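## Task

Place the red earphones inside the small chest's middle drawer and the black earphones inside its bottom drawer; at the end all drawers must be closed and the chest must still stand upright.

## Robot and tools

Robot: two arms, left_arm and right_arm (YAM-type, six joints plus a parallel gripper, each with a wrist camera). The left arm sits on the +y side, its base near (+0.006, +0.297, +0.003) m; the right arm near (+0.001, -0.298, +0.001) m. Arm names do not match image sides. Cameras: cam_head_left, cam_head_right, cam_high, cam_low (fixed on a beam behind the arms), cam_left_wrist, cam_right_wrist; all images are 896x504.

Frames. Scene frame: origin at table-top height, midway between the bases, a little behind the table's near edge; +x points out over the table, +z up, +y toward the left arm. Each arm reports its hand pose, and takes its offsets, in its own base frame, which is nearly aligned with the scene frame. end_effector_position is the point between the finger pads, about 1 cm short of the tips; the fingers point along the gripper's +z and open along its y. Reported poses can be off by a few centimetres, especially far out.

Command rows. Every moving command uses rows of 14 numbers, all in [-1, 1]: dx, dy, dz, rx, ry, rz, opening for left_arm, then the same seven for right_arm. The first six of each arm are an offset, not a pose: they count from that arm's Hand target as it stood when the action or move began, along that arm's base axes, with rotation about the Hand target's position. Scale: 1.0 = 0.6 m of travel or 180 degrees; rx, ry, rz form one rotation vector. Offsets are not chained row to row, but each new call starts from the new Hand target, so repeating an offset moves further. All six zeros means 'stay at / go back to the current Hand target'. The opening is absolute: +1 fully open (0.094 m), -1 shut. Sending 0 as an opening is a real command (half open), so repeat a gripper's current opening to leave it alone.

Tools.
- execute_actions(actions, cameras): actions is a list of actions; each action is a table of up to 15 rows, one per 1/30 s step, the last row held if shorter. Each action lasts 0.5 s. An empty list returns the state, images from all cameras, scene number and task.
- move(target, speed, blend, opening_speed, grip_force, blocking, cameras): target is one 14-number row or a list of up to 15 rows, all offsets counted from the same starting Hand targets. Paths are straight and end together, take at least 0.5 s, and are cut at 10 s. speed in m/s, 0.002 to 2.9, default 0.25 (turn rate up to twice that in rad/s); one value or one per target. blend in metres rounds corners of a list; 0 stops at each. opening_speed (0.2 or more per second on the -1..+1 scale) closes fingers gradually, good for fragile items. grip_force is newtons per pad, 10 to 50, one value or one per arm; it persists, and low forces close slowly. blocking=false returns after about 0.5 s while the move continues. Moves do not avoid obstacles or the other arm, and grippers lag and overshoot more at speed and near full reach.
- wait(seconds 0 to 10): lets time pass holding commands; returns early if a running move ends.
- stop(): brakes a running move.
- zoom_image(camera, region [x0, y0, x1, y1] in pixels, at most 504 by 504): closer look at the latest image from that camera.
- read_manual(section): licence texts only.
- finished_scene(scene 1 or 2): ends the scene irreversibly; the goal must hold without the robot.

Reading results. Each call returns per-arm end_effector_position (m), end_effector_quat_wxyz, Hand target (the last commanded pose after clipping; next offsets count from it), Joint positions (last number is the measured opening in metres), joint velocities (may say 'within noise'), joint torques, grip_measured (opening on the -1..+1 scale; reads slightly wide when empty and narrower than the part under a squeeze), and Tool commands. execute_actions also lists positions at some steps. A move adds a 'move:' line: done (within 10 mm and 2 degrees), off_target, moving, held (a safety check withheld steps or the clearance check stopped the path) or fault, plus limits such as paced (pose clipped) or held. Neither done nor off_target tells you about contact.

Behaviour to expect. Orientation commands are clipped to 40 degrees from the measured one each step. Friction and weight can leave a gripper short, low or tilted; check after each move and send the remaining difference as a new offset. Tiny moves may do nothing or drift sideways. An arm blocked by something keeps pressing until commanded back past its gripper. Avoid paths near an arm's own base, which can flip its shoulder. Grip strength is about 50 to 64 N per pad; to release, command an opening clearly above grip_measured.

Avoid: dropping or flinging objects, releasing things while they move, striking the chest, table, the bar, plate and rail near the bases (up to about 3 cm high, no warning), or the other arm; grippers or wrist cameras bumping each other; strain on camera cables; anything leaving the table (that fails the task); tipping the chest. Keep arms from staying stretched or pushing against unreachable poses: motors heat, a MOTOR HOT line appears at 75 °C, 90 °C folds that arm away for the rest of the scene, 100 °C lets it fall. Loose objects may occasionally get nudged by an outside push.

Each tool is called after "Emit:" by a JSON object that holds its "name" and its "arguments".

## Session

Emit:
{"name": "execute_actions", "arguments": {"actions": []}}

Scene clock: 0.00 s.
left_arm: end_effector_position=(+0.3873, +0.0331, +0.0866) grip_measured=+1.000 end_effector_quat_wxyz=(+0.572, -0.065, +0.816, +0.053) | right_arm: end_effector_position=(+0.3955, -0.0193, +0.0701) grip_measured=+1.000 end_effector_quat_wxyz=(+0.532, +0.038, +0.841, -0.083)
Joint positions: left_arm=[0.022 1.538 0.341 0.845 -0.141 -0.039 0.094] | right_arm=[0.051 1.586 0.413 0.729 0.228 -0.003 0.094]
Joint velocities: within noise
Joint torques (N m): no reading
Heat: left arm: 27 °C; right arm: 26 °C.
Hand target: left_arm +0.3910, +0.0338, +0.0969; +0.585, -0.067, +0.807, +0.053 | right_arm +0.3992, -0.0195, +0.0765; +0.540, +0.040, +0.836, -0.083
Tool commands: left_gripper/opening=+1.0 right_gripper/opening=+1.0

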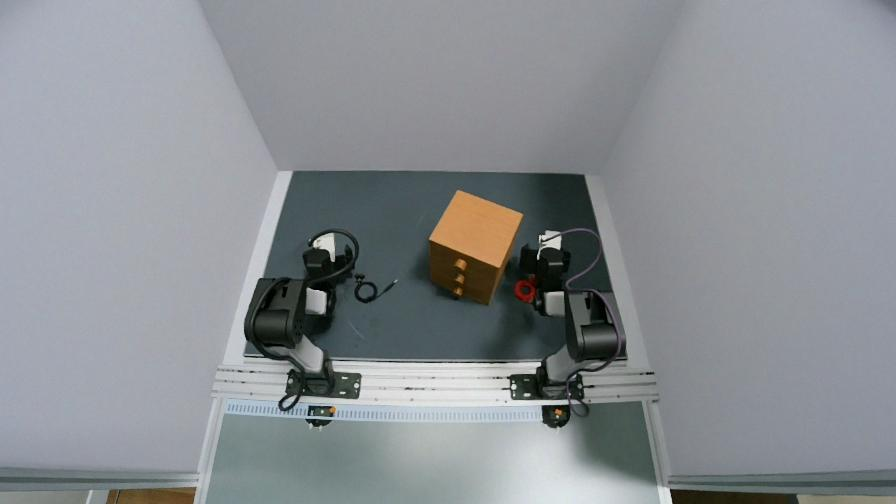

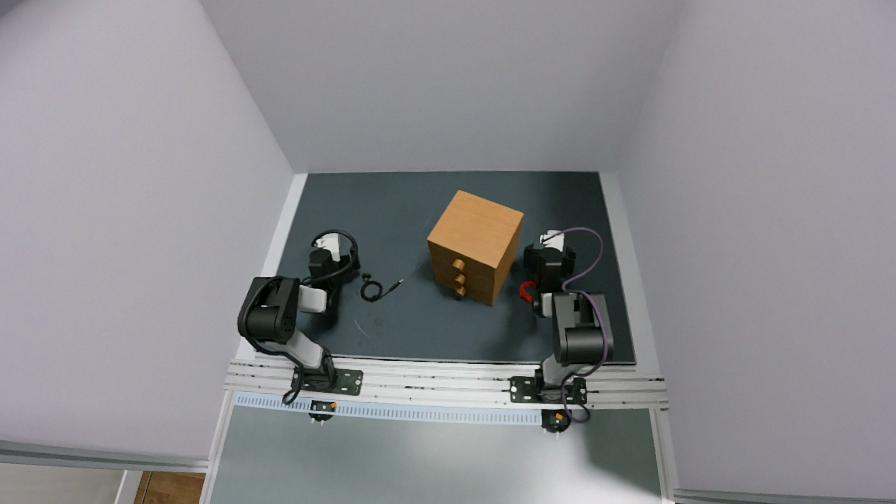

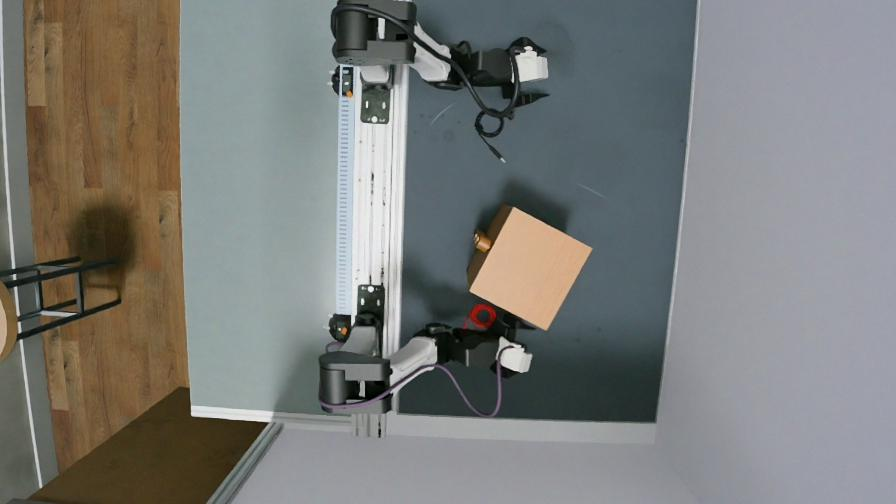

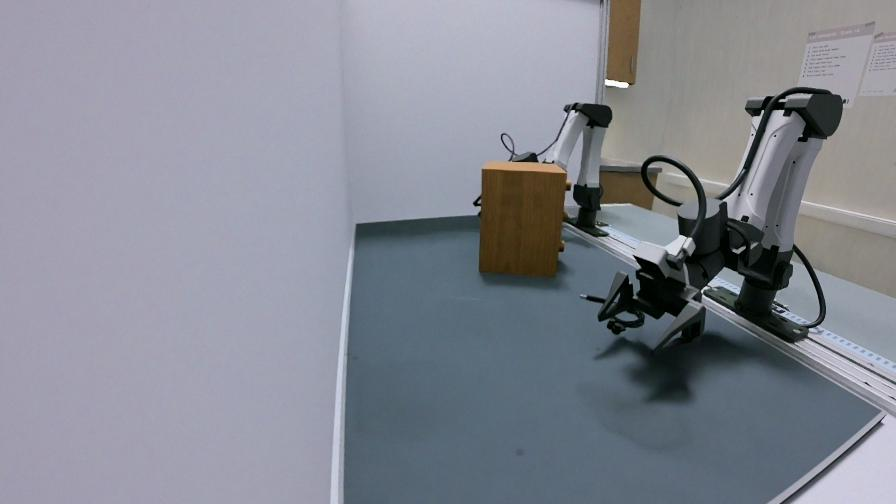

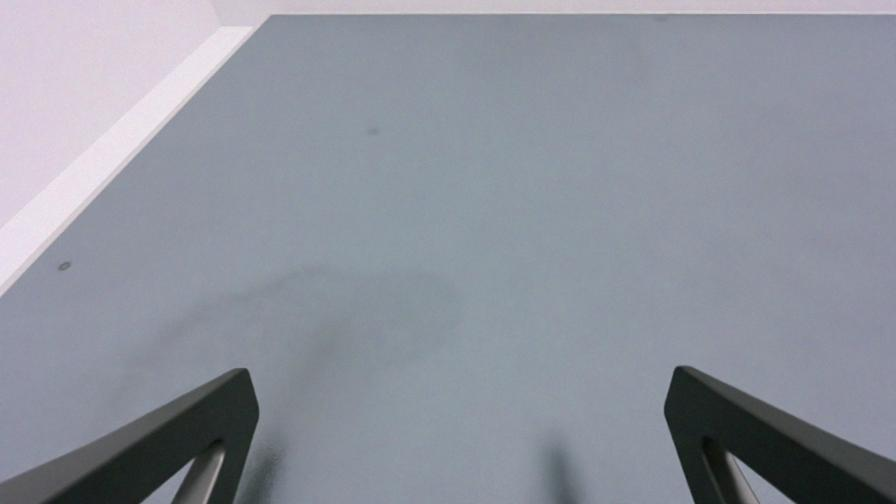

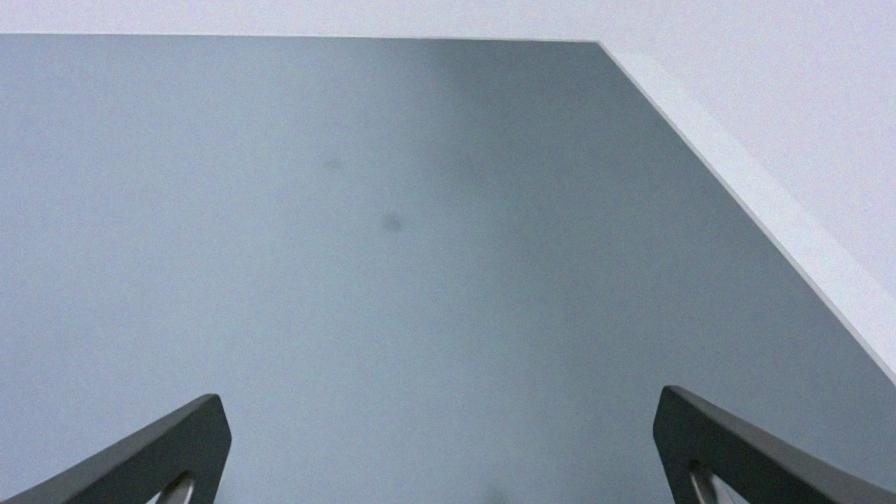

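Emit:
{"name": "zoom_image", "arguments": {"camera": "cam_head_left", "region": [340, 180, 580, 315]}}

Emit:
{"name": "zoom_image", "arguments": {"camera": "cam_low", "region": [440, 140, 664, 340]}}

Emit:
{"name": "zoom_image", "arguments": {"camera": "cam_high", "region": [400, 100, 620, 380]}}

Scaled by 2.100 from the camera's 896x504 image, which has a finer 1280x720 frame.

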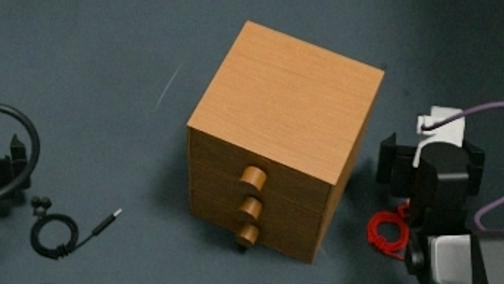

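Scaled by 2.250 from the camera's 896x504 image, which has a finer 1280x720 frame.

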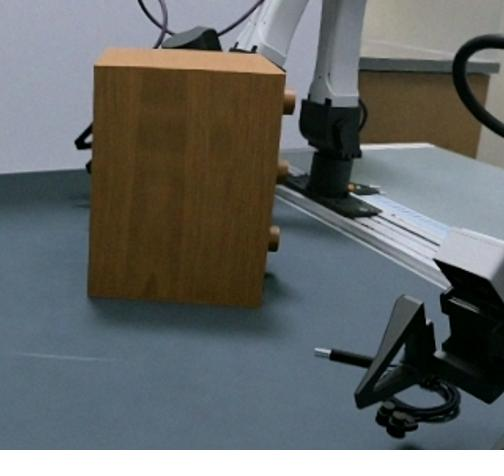

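Scaled by 1.800 from the camera's 896x504 image, which has a finer 1280x720 frame.

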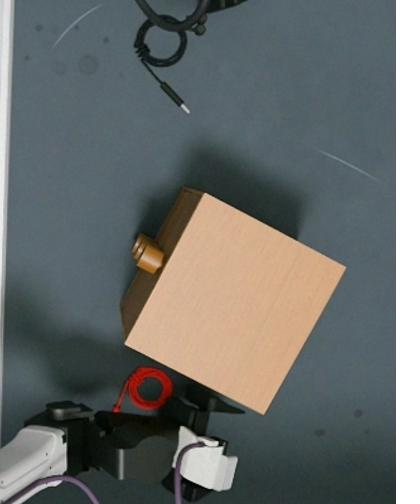

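Emit:
{"name": "move", "arguments": {"target": [[-0.1,-0.1,0.17,0,0.02,-0.05,1,0,0,0,0,0,0,1],[-0.402,-0.59,0.14,0.006,0.067,-0.186,0.2,0,0,0,0,0,0,1]], "blend": [0.05,0], "cameras": ["cam_left_wrist","cam_high","cam_head_left"]}}

Scene clock: 5.60 s.
left_arm: end_effector_position=(+0.1487, -0.3118, +0.1643) grip_measured=+0.202 end_effector_quat_wxyz=(+0.476, +0.199, +0.852, -0.086) | right_arm: end_effector_position=(+0.3955, -0.0193, +0.0701) grip_measured=+1.000 end_effector_quat_wxyz=(+0.532, +0.038, +0.841, -0.083)
Joint positions: left_arm=[-1.518 1.359 0.902 -0.497 -0.86 -0.77 0.056] | right_arm=[0.051 1.586 0.413 0.729 0.228 -0.003 0.094]
Joint torques (N m): left_arm=[-0.28 -4.21 9.07 1.34 -0.89 -0.2] | right_arm=[0.28 -6.22 5.81 2.3 0.11 0.08]
Heat: left arm: 29 °C; right arm: 26 °C.
Hand target: left_arm +0.1499, -0.3202, +0.1810; +0.489, +0.179, +0.847, -0.103 | right_arm +0.3992, -0.0195, +0.0765; +0.540, +0.040, +0.836, -0.083
Off the commanded pose: left_arm 0.019 m, 3 deg | right_arm 0.007 m, 1 deg.
move: off_target (left_arm); target 2's new opening was sent with left_arm's hand 0.019 m and 3 deg from that target
Images, in order (width x height): cam_head_left 896x504, cam_high 896x504, cam_left_wrist 896x504.

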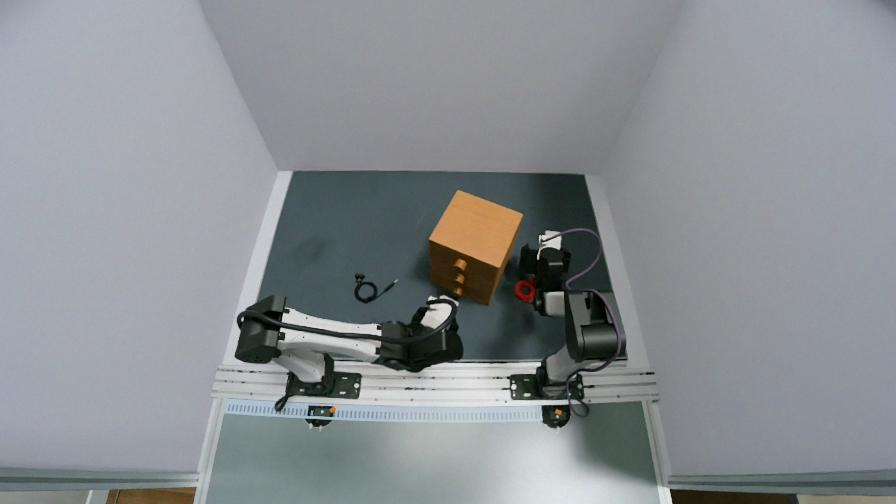

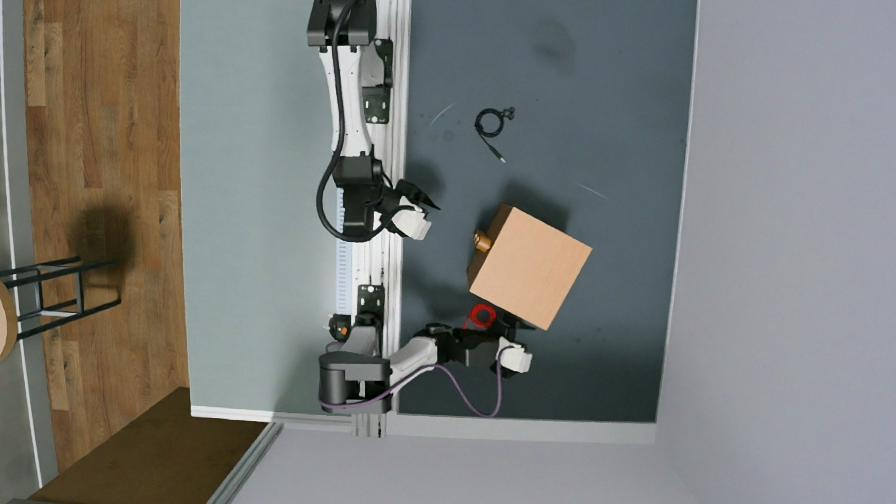

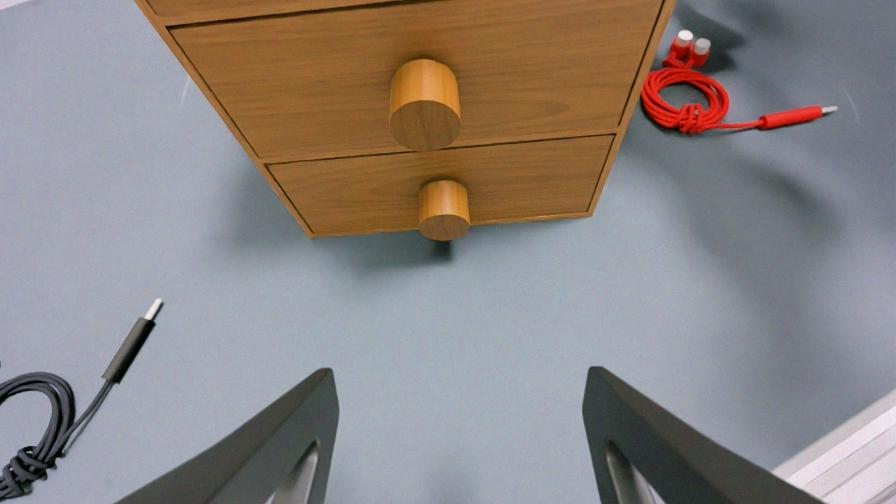

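Emit:
{"name": "move", "arguments": {"target": [0.08,-0.030,-0.062,-0.041,-0.098,0.012,0.5,0,0,0,0,0,0,1], "cameras": ["cam_left_wrist"]}}

Scene clock: 9.40 s.
left_arm: end_effector_position=(+0.1950, -0.3412, +0.1437) grip_measured=+0.498 end_effector_quat_wxyz=(+0.621, +0.154, +0.759, -0.118) | right_arm: end_effector_position=(+0.3955, -0.0193, +0.0701) grip_measured=+1.000 end_effector_quat_wxyz=(+0.532, +0.038, +0.841, -0.083)
Joint positions: left_arm=[-1.437 1.589 0.606 0.593 -1.014 -0.324 0.07] | right_arm=[0.051 1.586 0.413 0.729 0.228 -0.003 0.094]
Joint torques (N m): left_arm=[0.99 -5.22 4.07 2.11 -0.43 0.02] | right_arm=[0.28 -6.22 5.81 2.3 0.12 0.08]
Heat: left arm: 29 °C; right arm: 26 °C.
Hand target: left_arm +0.1978, -0.3382, +0.1437; +0.625, +0.145, +0.757, -0.120 | right_arm +0.3992, -0.0195, +0.0765; +0.540, +0.040, +0.836, -0.083
Off the commanded pose: left_arm 0.004 m, 1 deg | right_arm 0.007 m, 1 deg.
move: done
Images, in order (width x height): cam_left_wrist 896x504.

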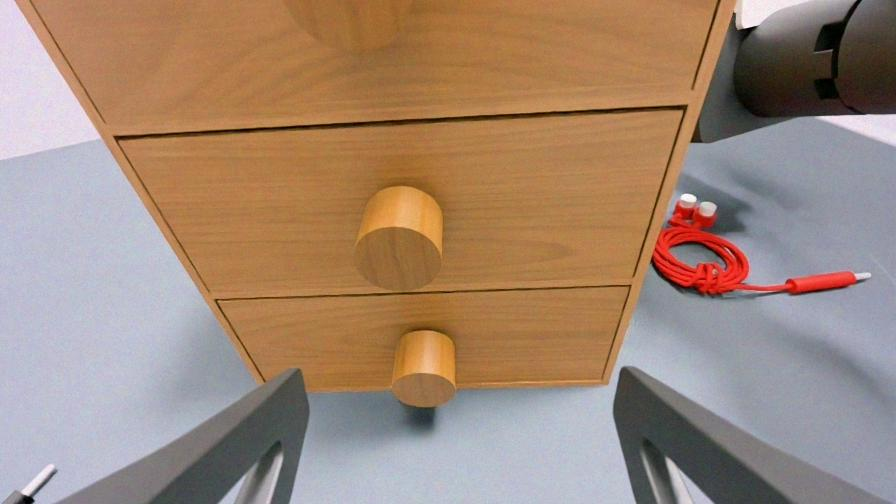

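Emit:
{"name": "move", "arguments": {"target": [0.140,-0.033,-0.018,0,0,0,0.5,0,0,0,0,0,0,1], "cameras": ["cam_left_wrist"], "speed": 0.15}}

Scene clock: 11.27 s.
left_arm: end_effector_position=(+0.2746, -0.3463, +0.1149) grip_measured=+0.498 end_effector_quat_wxyz=(+0.611, +0.162, +0.769, -0.094) | right_arm: end_effector_position=(+0.3955, -0.0193, +0.0701) grip_measured=+1.000 end_effector_quat_wxyz=(+0.532, +0.038, +0.841, -0.083)
Joint positions: left_arm=[-1.185 1.781 0.681 0.757 -0.795 -0.194 0.07] | right_arm=[0.051 1.586 0.413 0.729 0.228 -0.003 0.094]
Joint torques (N m): left_arm=[1.17 -6.53 7.66 2.33 -0.13 0.06] | right_arm=[0.28 -6.23 5.81 2.3 0.11 0.08]
Heat: left arm: 30 °C; right arm: 27 °C.
Hand target: left_arm +0.2818, -0.3579, +0.1329; +0.625, +0.145, +0.757, -0.119 | right_arm +0.3992, -0.0195, +0.0765; +0.540, +0.040, +0.836, -0.083
Off the commanded pose: left_arm 0.023 m, 4 deg | right_arm 0.007 m, 1 deg.
move: off_target (left_arm)
Images, in order (width x height): cam_left_wrist 896x504.

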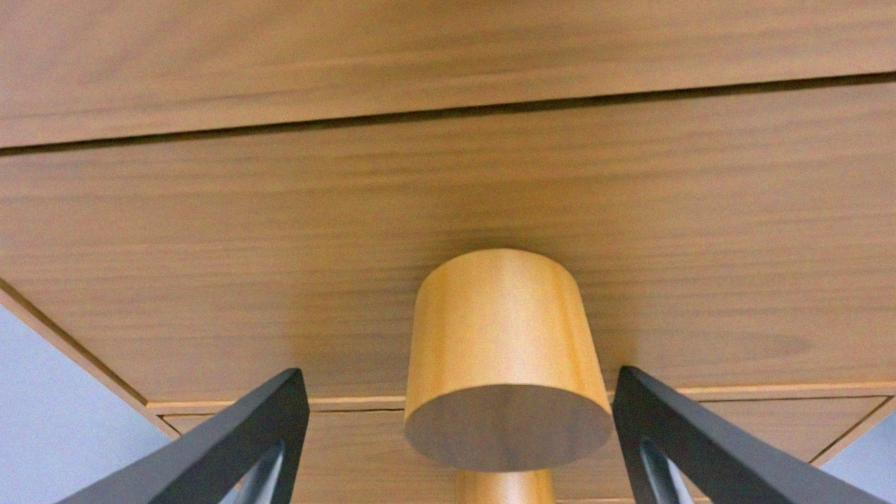

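Emit:
{"name": "move", "arguments": {"target": [0.010,-0.013,0.028,0,0,0,0.5,0,0,0,0,0,0,1], "cameras": ["cam_left_wrist"], "speed": 0.1}}

Scene clock: 12.33 s.
left_arm: end_effector_position=(+0.2776, -0.3509, +0.1159) grip_measured=+0.498 end_effector_quat_wxyz=(+0.604, +0.172, +0.774, -0.082) | right_arm: end_effector_position=(+0.3955, -0.0193, +0.0701) grip_measured=+1.000 end_effector_quat_wxyz=(+0.532, +0.038, +0.841, -0.083)
Joint positions: left_arm=[-1.182 1.781 0.722 0.684 -0.793 -0.19 0.07] | right_arm=[0.051 1.586 0.413 0.729 0.228 -0.003 0.094]
Joint torques (N m): left_arm=[1.57 -9.26 9.13 2.24 -0.05 -0.02] | right_arm=[0.28 -6.23 5.81 2.3 0.11 0.08]
Heat: left arm: 30 °C; right arm: 27 °C.
Hand target: left_arm +0.2879, -0.3657, +0.1498; +0.626, +0.145, +0.757, -0.120 | right_arm +0.3992, -0.0195, +0.0765; +0.540, +0.040, +0.836, -0.083
Off the commanded pose: left_arm 0.038 m, 6 deg | right_arm 0.007 m, 1 deg.
move: off_target (left_arm)
Images, in order (width x height): cam_left_wrist 896x504.

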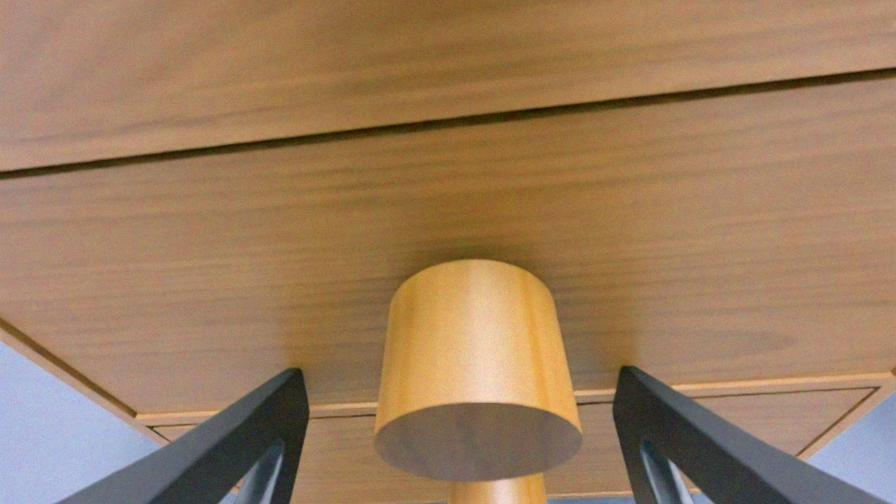

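Emit:
{"name": "move", "arguments": {"target": [-0.022,0.002,0.008,0,0,0,0.5,0,0,0,0,0,0,1], "cameras": ["cam_left_wrist"], "speed": 0.1}}

Scene clock: 13.60 s.
left_arm: end_effector_position=(+0.2740, -0.3531, +0.1227) grip_measured=+0.498 end_effector_quat_wxyz=(+0.606, +0.172, +0.772, -0.086) | right_arm: end_effector_position=(+0.3955, -0.0193, +0.0701) grip_measured=+1.000 end_effector_quat_wxyz=(+0.532, +0.038, +0.841, -0.083)
Joint positions: left_arm=[-1.194 1.761 0.727 0.667 -0.799 -0.19 0.07] | right_arm=[0.051 1.586 0.413 0.729 0.228 -0.003 0.094]
Joint torques (N m): left_arm=[-0.53 -10.13 8.01 2.07 -0.37 -0.15] | right_arm=[0.27 -6.22 5.79 2.3 0.11 0.08]
Heat: left arm: 30 °C; right arm: 27 °C.
Hand target: left_arm +0.2746, -0.3646, +0.1545; +0.625, +0.145, +0.757, -0.119 | right_arm +0.3992, -0.0195, +0.0765; +0.540, +0.040, +0.836, -0.083
Off the commanded pose: left_arm 0.034 m, 6 deg | right_arm 0.007 m, 1 deg.
move: off_target (left_arm)
Images, in order (width x height): cam_left_wrist 896x504.

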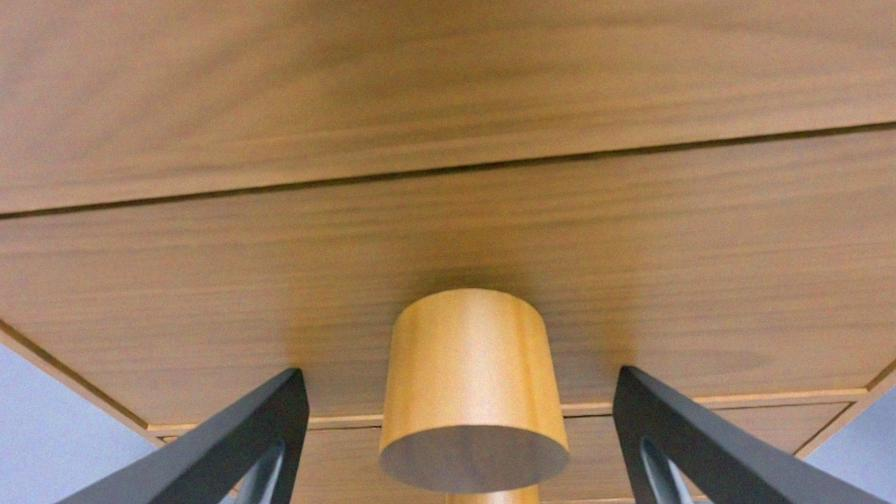

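Up a bit more, then grip.

Emit:
{"name": "move", "arguments": {"target": [-0.003,0.002,0.010,0,0,0,0.5,0,0,0,0,0,0,1], "cameras": ["cam_left_wrist"], "speed": 0.1}}

Scene clock: 14.53 s.
left_arm: end_effector_position=(+0.2733, -0.3534, +0.1312) grip_measured=+0.498 end_effector_quat_wxyz=(+0.609, +0.170, +0.770, -0.089) | right_arm: end_effector_position=(+0.3955, -0.0193, +0.0701) grip_measured=+1.000 end_effector_quat_wxyz=(+0.532, +0.038, +0.841, -0.083)
Joint positions: left_arm=[-1.196 1.738 0.734 0.647 -0.801 -0.19 0.07] | right_arm=[0.051 1.586 0.413 0.729 0.228 -0.003 0.094]
Joint torques (N m): left_arm=[-0.64 -10.02 7.98 1.97 -0.38 -0.16] | right_arm=[0.27 -6.22 5.82 2.3 0.11 0.08]
Heat: left arm: 30 °C; right arm: 27 °C.
Hand target: left_arm +0.2729, -0.3633, +0.1606; +0.625, +0.145, +0.757, -0.120 | right_arm +0.3992, -0.0195, +0.0765; +0.540, +0.040, +0.836, -0.083
Off the commanded pose: left_arm 0.031 m, 5 deg | right_arm 0.007 m, 1 deg.
move: off_target (left_arm)
Images, in order (width x height): cam_left_wrist 896x504.

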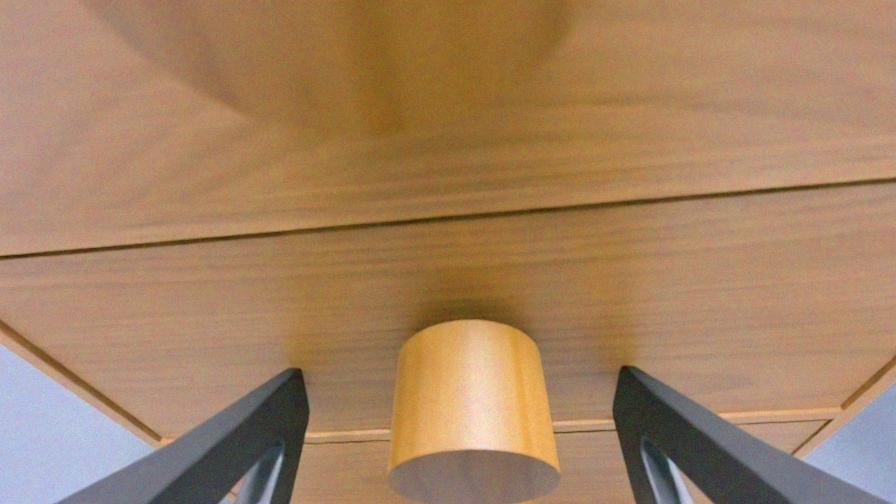

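Emit:
{"name": "move", "arguments": {"target": [[0,0.005,-0.008,0,0,0,-0.6,0,0,0,0,0,0,1],[-0.145,0.063,-0.015,0,0,0,-0.6,0,0,0,0,0,0,1]], "cameras": ["cam_left_wrist","cam_high","cam_head_left"], "speed": 0.1}}

Scene clock: 16.97 s.
left_arm: end_effector_position=(+0.1907, -0.3222, +0.1292) grip_measured=-0.436 end_effector_quat_wxyz=(+0.610, +0.172, +0.769, -0.087) | right_arm: end_effector_position=(+0.3955, -0.0193, +0.0701) grip_measured=+1.000 end_effector_quat_wxyz=(+0.532, +0.038, +0.841, -0.083)
Joint positions: left_arm=[-1.447 1.549 0.561 0.5 -1.032 -0.348 0.026] | right_arm=[0.051 1.586 0.413 0.729 0.228 -0.003 0.094]
Joint torques (N m): left_arm=[-1.35 -8.77 5.08 2.25 -0.68 -0.04] | right_arm=[0.28 -6.23 5.79 2.3 0.11 0.08]
Heat: left arm: 31 °C; right arm: 28 °C.
Hand target: left_arm +0.1858, -0.3256, +0.1515; +0.625, +0.145, +0.757, -0.119 | right_arm +0.3992, -0.0195, +0.0765; +0.540, +0.040, +0.836, -0.083
Off the commanded pose: left_arm 0.023 m, 5 deg | right_arm 0.007 m, 1 deg.
move: off_target (left_arm)
Images, in order (width x height): cam_head_left 896x504, cam_high 896x504, cam_left_wrist 896x504.

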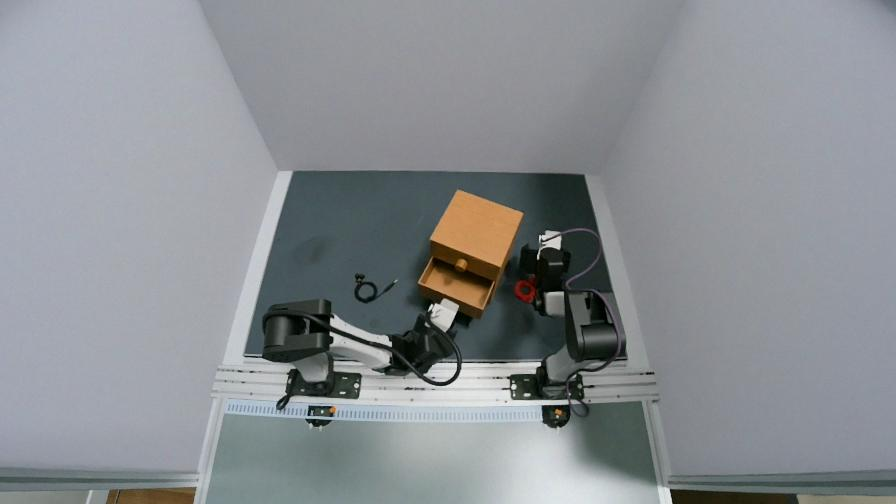

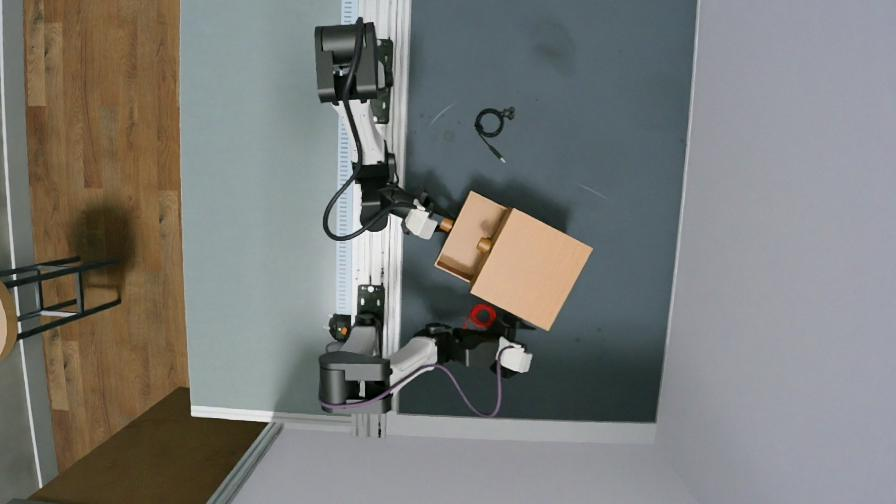

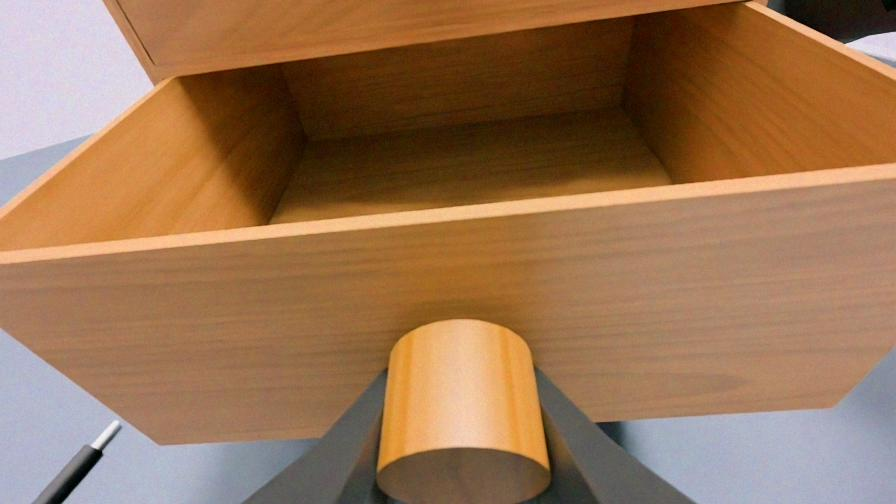

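Emit:
{"name": "move", "arguments": {"target": [[0,0,0,0,0,0,-0.6,-0.08,0,0.15,0,0.05,0,1],[0,0,0,0,0,0,-0.6,-0.265,0.05,0.26,0.0525,0.308,0.031,1]], "blend": [0.05,0], "cameras": ["cam_right_wrist","cam_high"]}}

Scene clock: 20.50 s.
left_arm: end_effector_position=(+0.1907, -0.3222, +0.1292) grip_measured=-0.436 end_effector_quat_wxyz=(+0.610, +0.172, +0.769, -0.087) | right_arm: end_effector_position=(+0.2363, +0.0100, +0.2279) grip_measured=+1.000 end_effector_quat_wxyz=(+0.097, -0.002, +0.995, -0.005)
Joint positions: left_arm=[-1.447 1.549 0.561 0.5 -1.032 -0.348 0.026] | right_arm=[0.058 1.333 1.506 -1.55 0.022 0.052 0.094]
Joint torques (N m): left_arm=[-1.39 -8.8 5.08 2.25 -0.68 -0.05] | right_arm=[-0.43 -2.86 7.66 0.77 -0.04 0.05]
Heat: left arm: 31 °C; right arm: 28 °C.
Hand target: left_arm +0.1858, -0.3256, +0.1515; +0.625, +0.145, +0.757, -0.119 | right_arm +0.2401, +0.0105, +0.2325; +0.088, +0.000, +0.996, +0.000
Off the commanded pose: left_arm 0.023 m, 5 deg | right_arm 0.006 m, 1 deg.
joint sent to its limit (right arm) — joint 4 (wrist pitch), lower limit. The joint targets still meet the commanded pose.
move: off_target (left_arm)
Images, in order (width x height): cam_high 896x504, cam_right_wrist 896x504.

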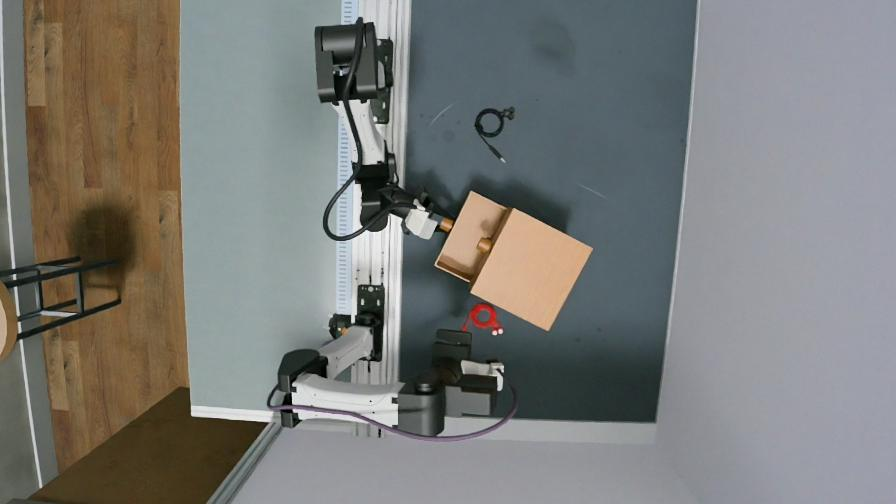

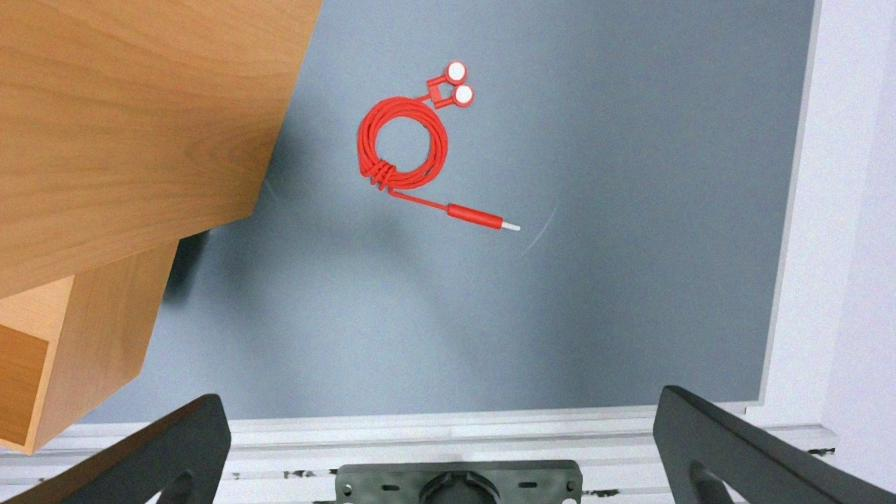

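Emit:
{"name": "move", "arguments": {"target": [0,0,0,0,0,0,-0.6,0.1,0.044,-0.287,0,0,0,1], "cameras": ["cam_right_wrist"]}}

Scene clock: 23.10 s.
left_arm: end_effector_position=(+0.1907, -0.3222, +0.1292) grip_measured=-0.436 end_effector_quat_wxyz=(+0.610, +0.172, +0.769, -0.087) | right_arm: end_effector_position=(+0.2969, +0.0355, +0.0663) grip_measured=+1.000 end_effector_quat_wxyz=(+0.087, -0.002, +0.996, +0.000)
Joint positions: left_arm=[-1.447 1.549 0.561 0.5 -1.032 -0.348 0.026] | right_arm=[0.132 1.545 1.036 -0.89 0.022 0.125 0.094]
Joint torques (N m): left_arm=[-1.4 -8.8 5.09 2.24 -0.68 -0.05] | right_arm=[0.79 -4.77 5.07 1.05 0.1 0.15]
Heat: left arm: 31 °C; right arm: 28 °C.
Hand target: left_arm +0.1858, -0.3256, +0.1515; +0.625, +0.145, +0.757, -0.119 | right_arm +0.3002, +0.0369, +0.0604; +0.089, +0.000, +0.996, +0.000
Off the commanded pose: left_arm 0.023 m, 5 deg | right_arm 0.007 m, 0 deg.
move: off_target (left_arm)
Images, in order (width x height): cam_right_wrist 896x504.

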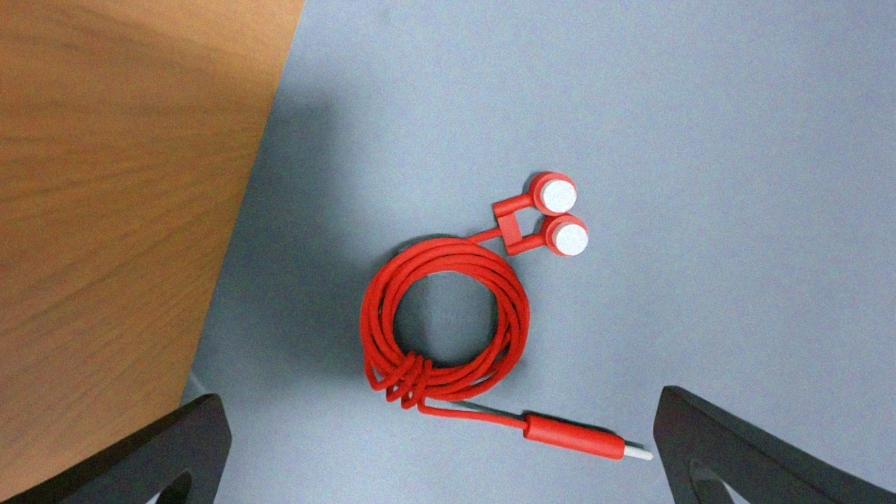

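Emit:
{"name": "move", "arguments": {"target": [[0,0,0,0,0,0,-0.6,-0.013,0,-0.108,0,0,0,1],[0,0,0,0,0,0,-0.6,-0.013,0,-0.108,0,0,0,0.1]], "cameras": ["cam_right_wrist"], "speed": 0.15}}

Scene clock: 25.27 s.
left_arm: end_effector_position=(+0.1907, -0.3222, +0.1292) grip_measured=-0.436 end_effector_quat_wxyz=(+0.610, +0.172, +0.769, -0.087) | right_arm: end_effector_position=(+0.2902, +0.0359, +0.0009) grip_measured=+0.102 end_effector_quat_wxyz=(+0.086, -0.002, +0.996, +0.001)
Joint positions: left_arm=[-1.447 1.549 0.561 0.5 -1.032 -0.348 0.026] | right_arm=[0.136 1.628 0.837 -0.609 0.022 0.129 0.052]
Joint velocities: left_arm=[within noise] | right_arm=[-0.017 -0.002 0.002 0.051 -0.051 -0.154 -0.001]
Joint torques (N m): left_arm=[-1.39 -8.8 5.08 2.24 -0.68 -0.05] | right_arm=[0.77 -4.93 4.56 1.07 0.11 0.16]
Heat: left arm: 31 °C; right arm: 28 °C.
Hand target: left_arm +0.1858, -0.3256, +0.1515; +0.625, +0.145, +0.757, -0.119 | right_arm +0.2923, +0.0369, -0.0045; +0.088, +0.000, +0.996, +0.000
Off the commanded pose: left_arm 0.023 m, 5 deg | right_arm 0.006 m, 0 deg.
move: off_target (left_arm)
Images, in order (width x height): cam_right_wrist 896x504.

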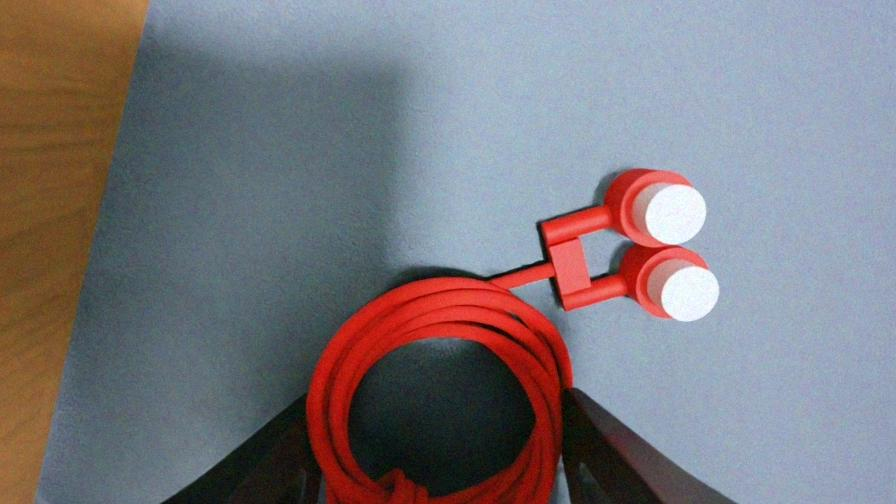

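Emit:
{"name": "move", "arguments": {"target": [[-0.03,0.012,0,0,0,0,-0.6,-0.03,0,0.42,0,0,0,0.05],[-0.062,0.025,0,0,0,0,-0.6,-0.11,0.393,0.46,0,0,0.267,0.05]], "blend": [0.04,0], "cameras": ["cam_right_wrist","cam_left_wrist","cam_high","cam_head_right"]}}

Scene clock: 31.27 s.
left_arm: end_effector_position=(+0.1541, -0.3076, +0.1297) grip_measured=-0.436 end_effector_quat_wxyz=(+0.609, +0.174, +0.769, -0.087) | right_arm: end_effector_position=(+0.2239, +0.2676, +0.2682) grip_measured=+0.052 end_effector_quat_wxyz=(+0.143, -0.398, +0.904, +0.062)
Joint positions: left_arm=[-1.585 1.469 0.539 0.3 -1.147 -0.506 0.026] | right_arm=[0.883 1.707 2.004 -1.555 0.017 0.05 0.049]
Joint torques (N m): left_arm=[-1.77 -8.03 5.23 2.12 -0.95 0.01] | right_arm=[0.31 -5.75 7.68 1.07 -0.01 0.02]
Heat: left arm: 31 °C; right arm: 28 °C.
Hand target: left_arm +0.1487, -0.3106, +0.1515; +0.625, +0.145, +0.757, -0.120 | right_arm +0.2263, +0.2727, +0.2716; +0.081, -0.406, +0.910, +0.036
Off the commanded pose: left_arm 0.023 m, 5 deg | right_arm 0.007 m, 8 deg.
joint sent to its limit (right arm) — joint 4 (wrist pitch), lower limit. The joint targets are off in orientation, not in position.
move: off_target (left_arm, right_arm)
Images, in order (width x height): cam_head_right 896x504, cam_high 896x504, cam_left_wrist 896x504, cam_right_wrist 896x504.

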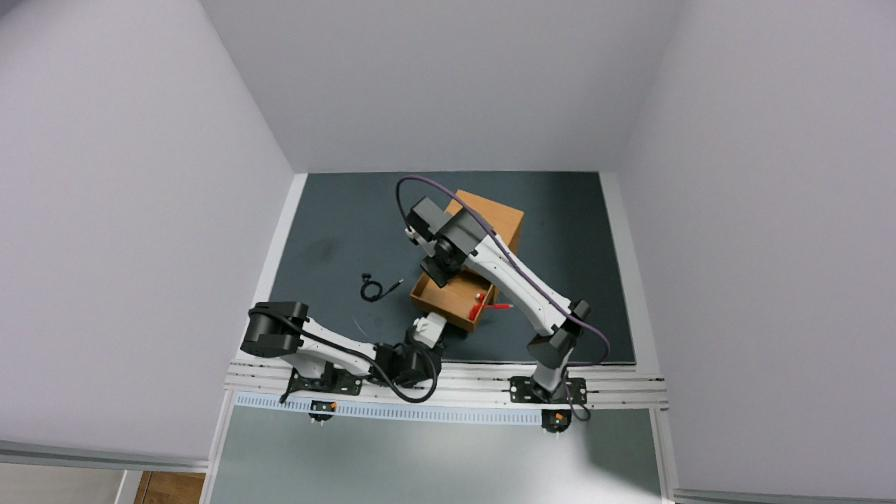

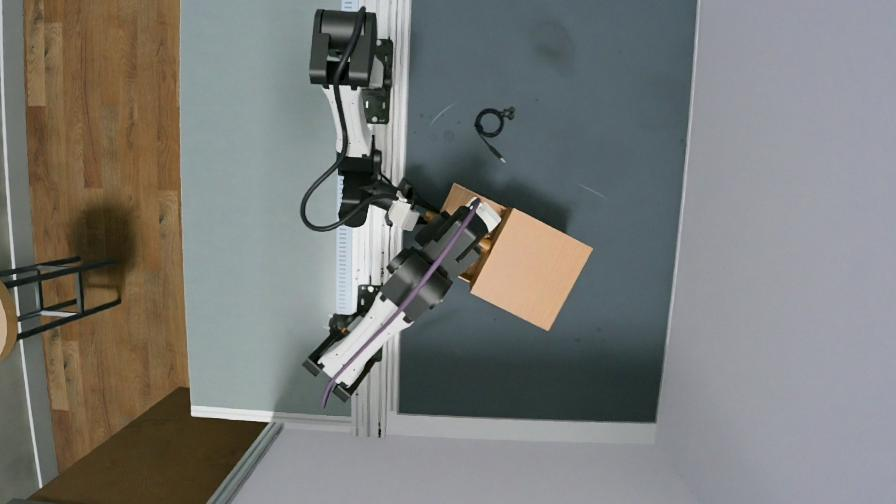

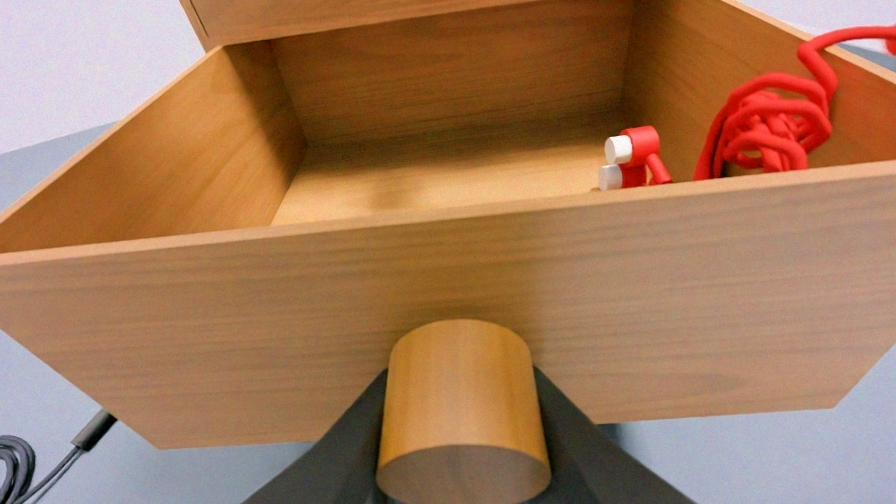

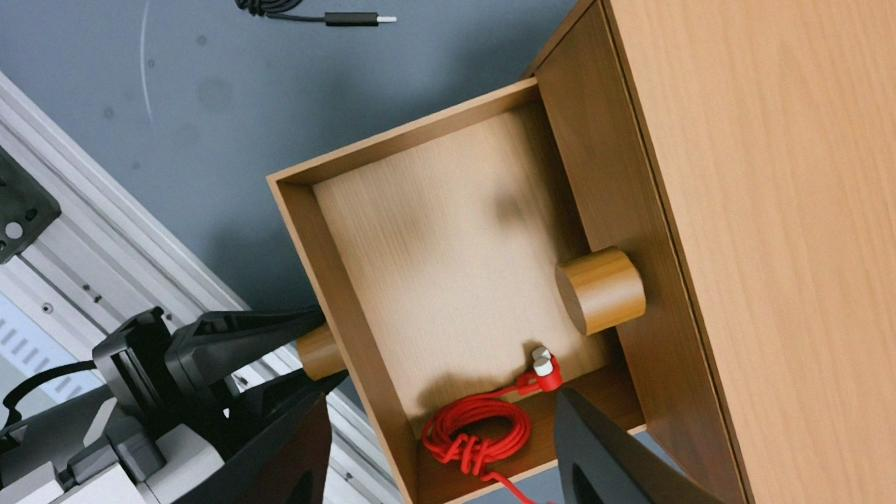

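Emit:
{"name": "move", "arguments": {"target": [[0,0,0,0,0,0,-0.6,0.010,0.033,-0.07,0,0,0,0.05],[0,0,0,0,0,0,-0.6,0.010,0.033,-0.212,0,0,0,0.05]], "blend": [0.03,0], "cameras": ["cam_right_wrist","cam_left_wrist"], "speed": 0.15}}

Scene clock: 33.93 s.
left_arm: end_effector_position=(+0.1541, -0.3076, +0.1297) grip_measured=-0.436 end_effector_quat_wxyz=(+0.609, +0.174, +0.769, -0.087) | right_arm: end_effector_position=(+0.2325, +0.2904, +0.1349) grip_measured=+0.052 end_effector_quat_wxyz=(+0.062, -0.410, +0.910, +0.023)
Joint positions: left_arm=[-1.585 1.469 0.539 0.3 -1.147 -0.506 0.026] | right_arm=[0.904 1.829 1.637 -1.247 0.017 0.056 0.049]
Joint torques (N m): left_arm=[-1.77 -8.05 5.23 2.13 -0.95 0.01] | right_arm=[0.49 -12.03 4.66 0.91 0.02 0.16]
Heat: left arm: 31 °C; right arm: 28 °C.
Hand target: left_arm +0.1487, -0.3106, +0.1515; +0.625, +0.145, +0.757, -0.119 | right_arm +0.2322, +0.2924, +0.1443; +0.081, -0.406, +0.910, +0.036
Off the commanded pose: left_arm 0.023 m, 5 deg | right_arm 0.010 m, 3 deg.
move: off_target (left_arm, right_arm)
Images, in order (width x height): cam_left_wrist 896x504, cam_right_wrist 896x504.

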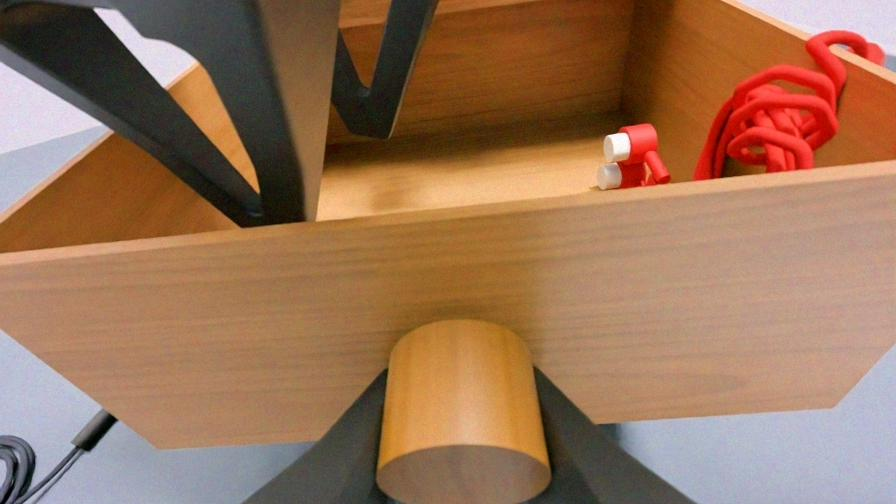

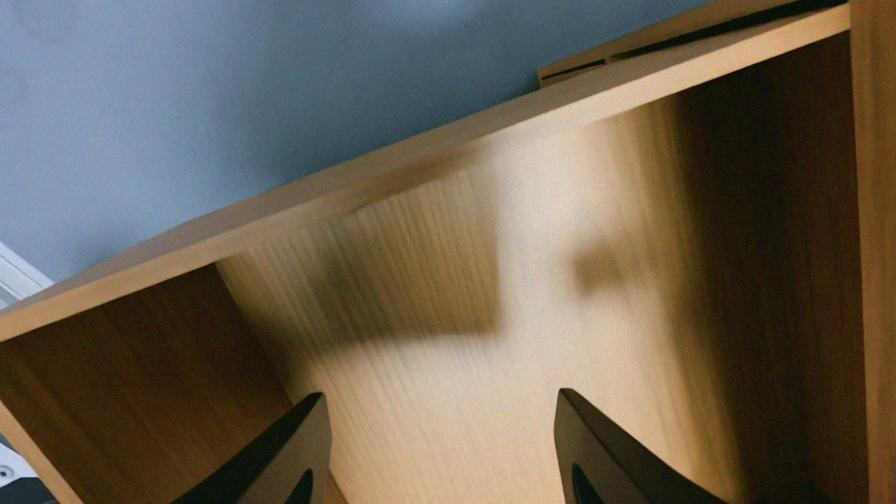

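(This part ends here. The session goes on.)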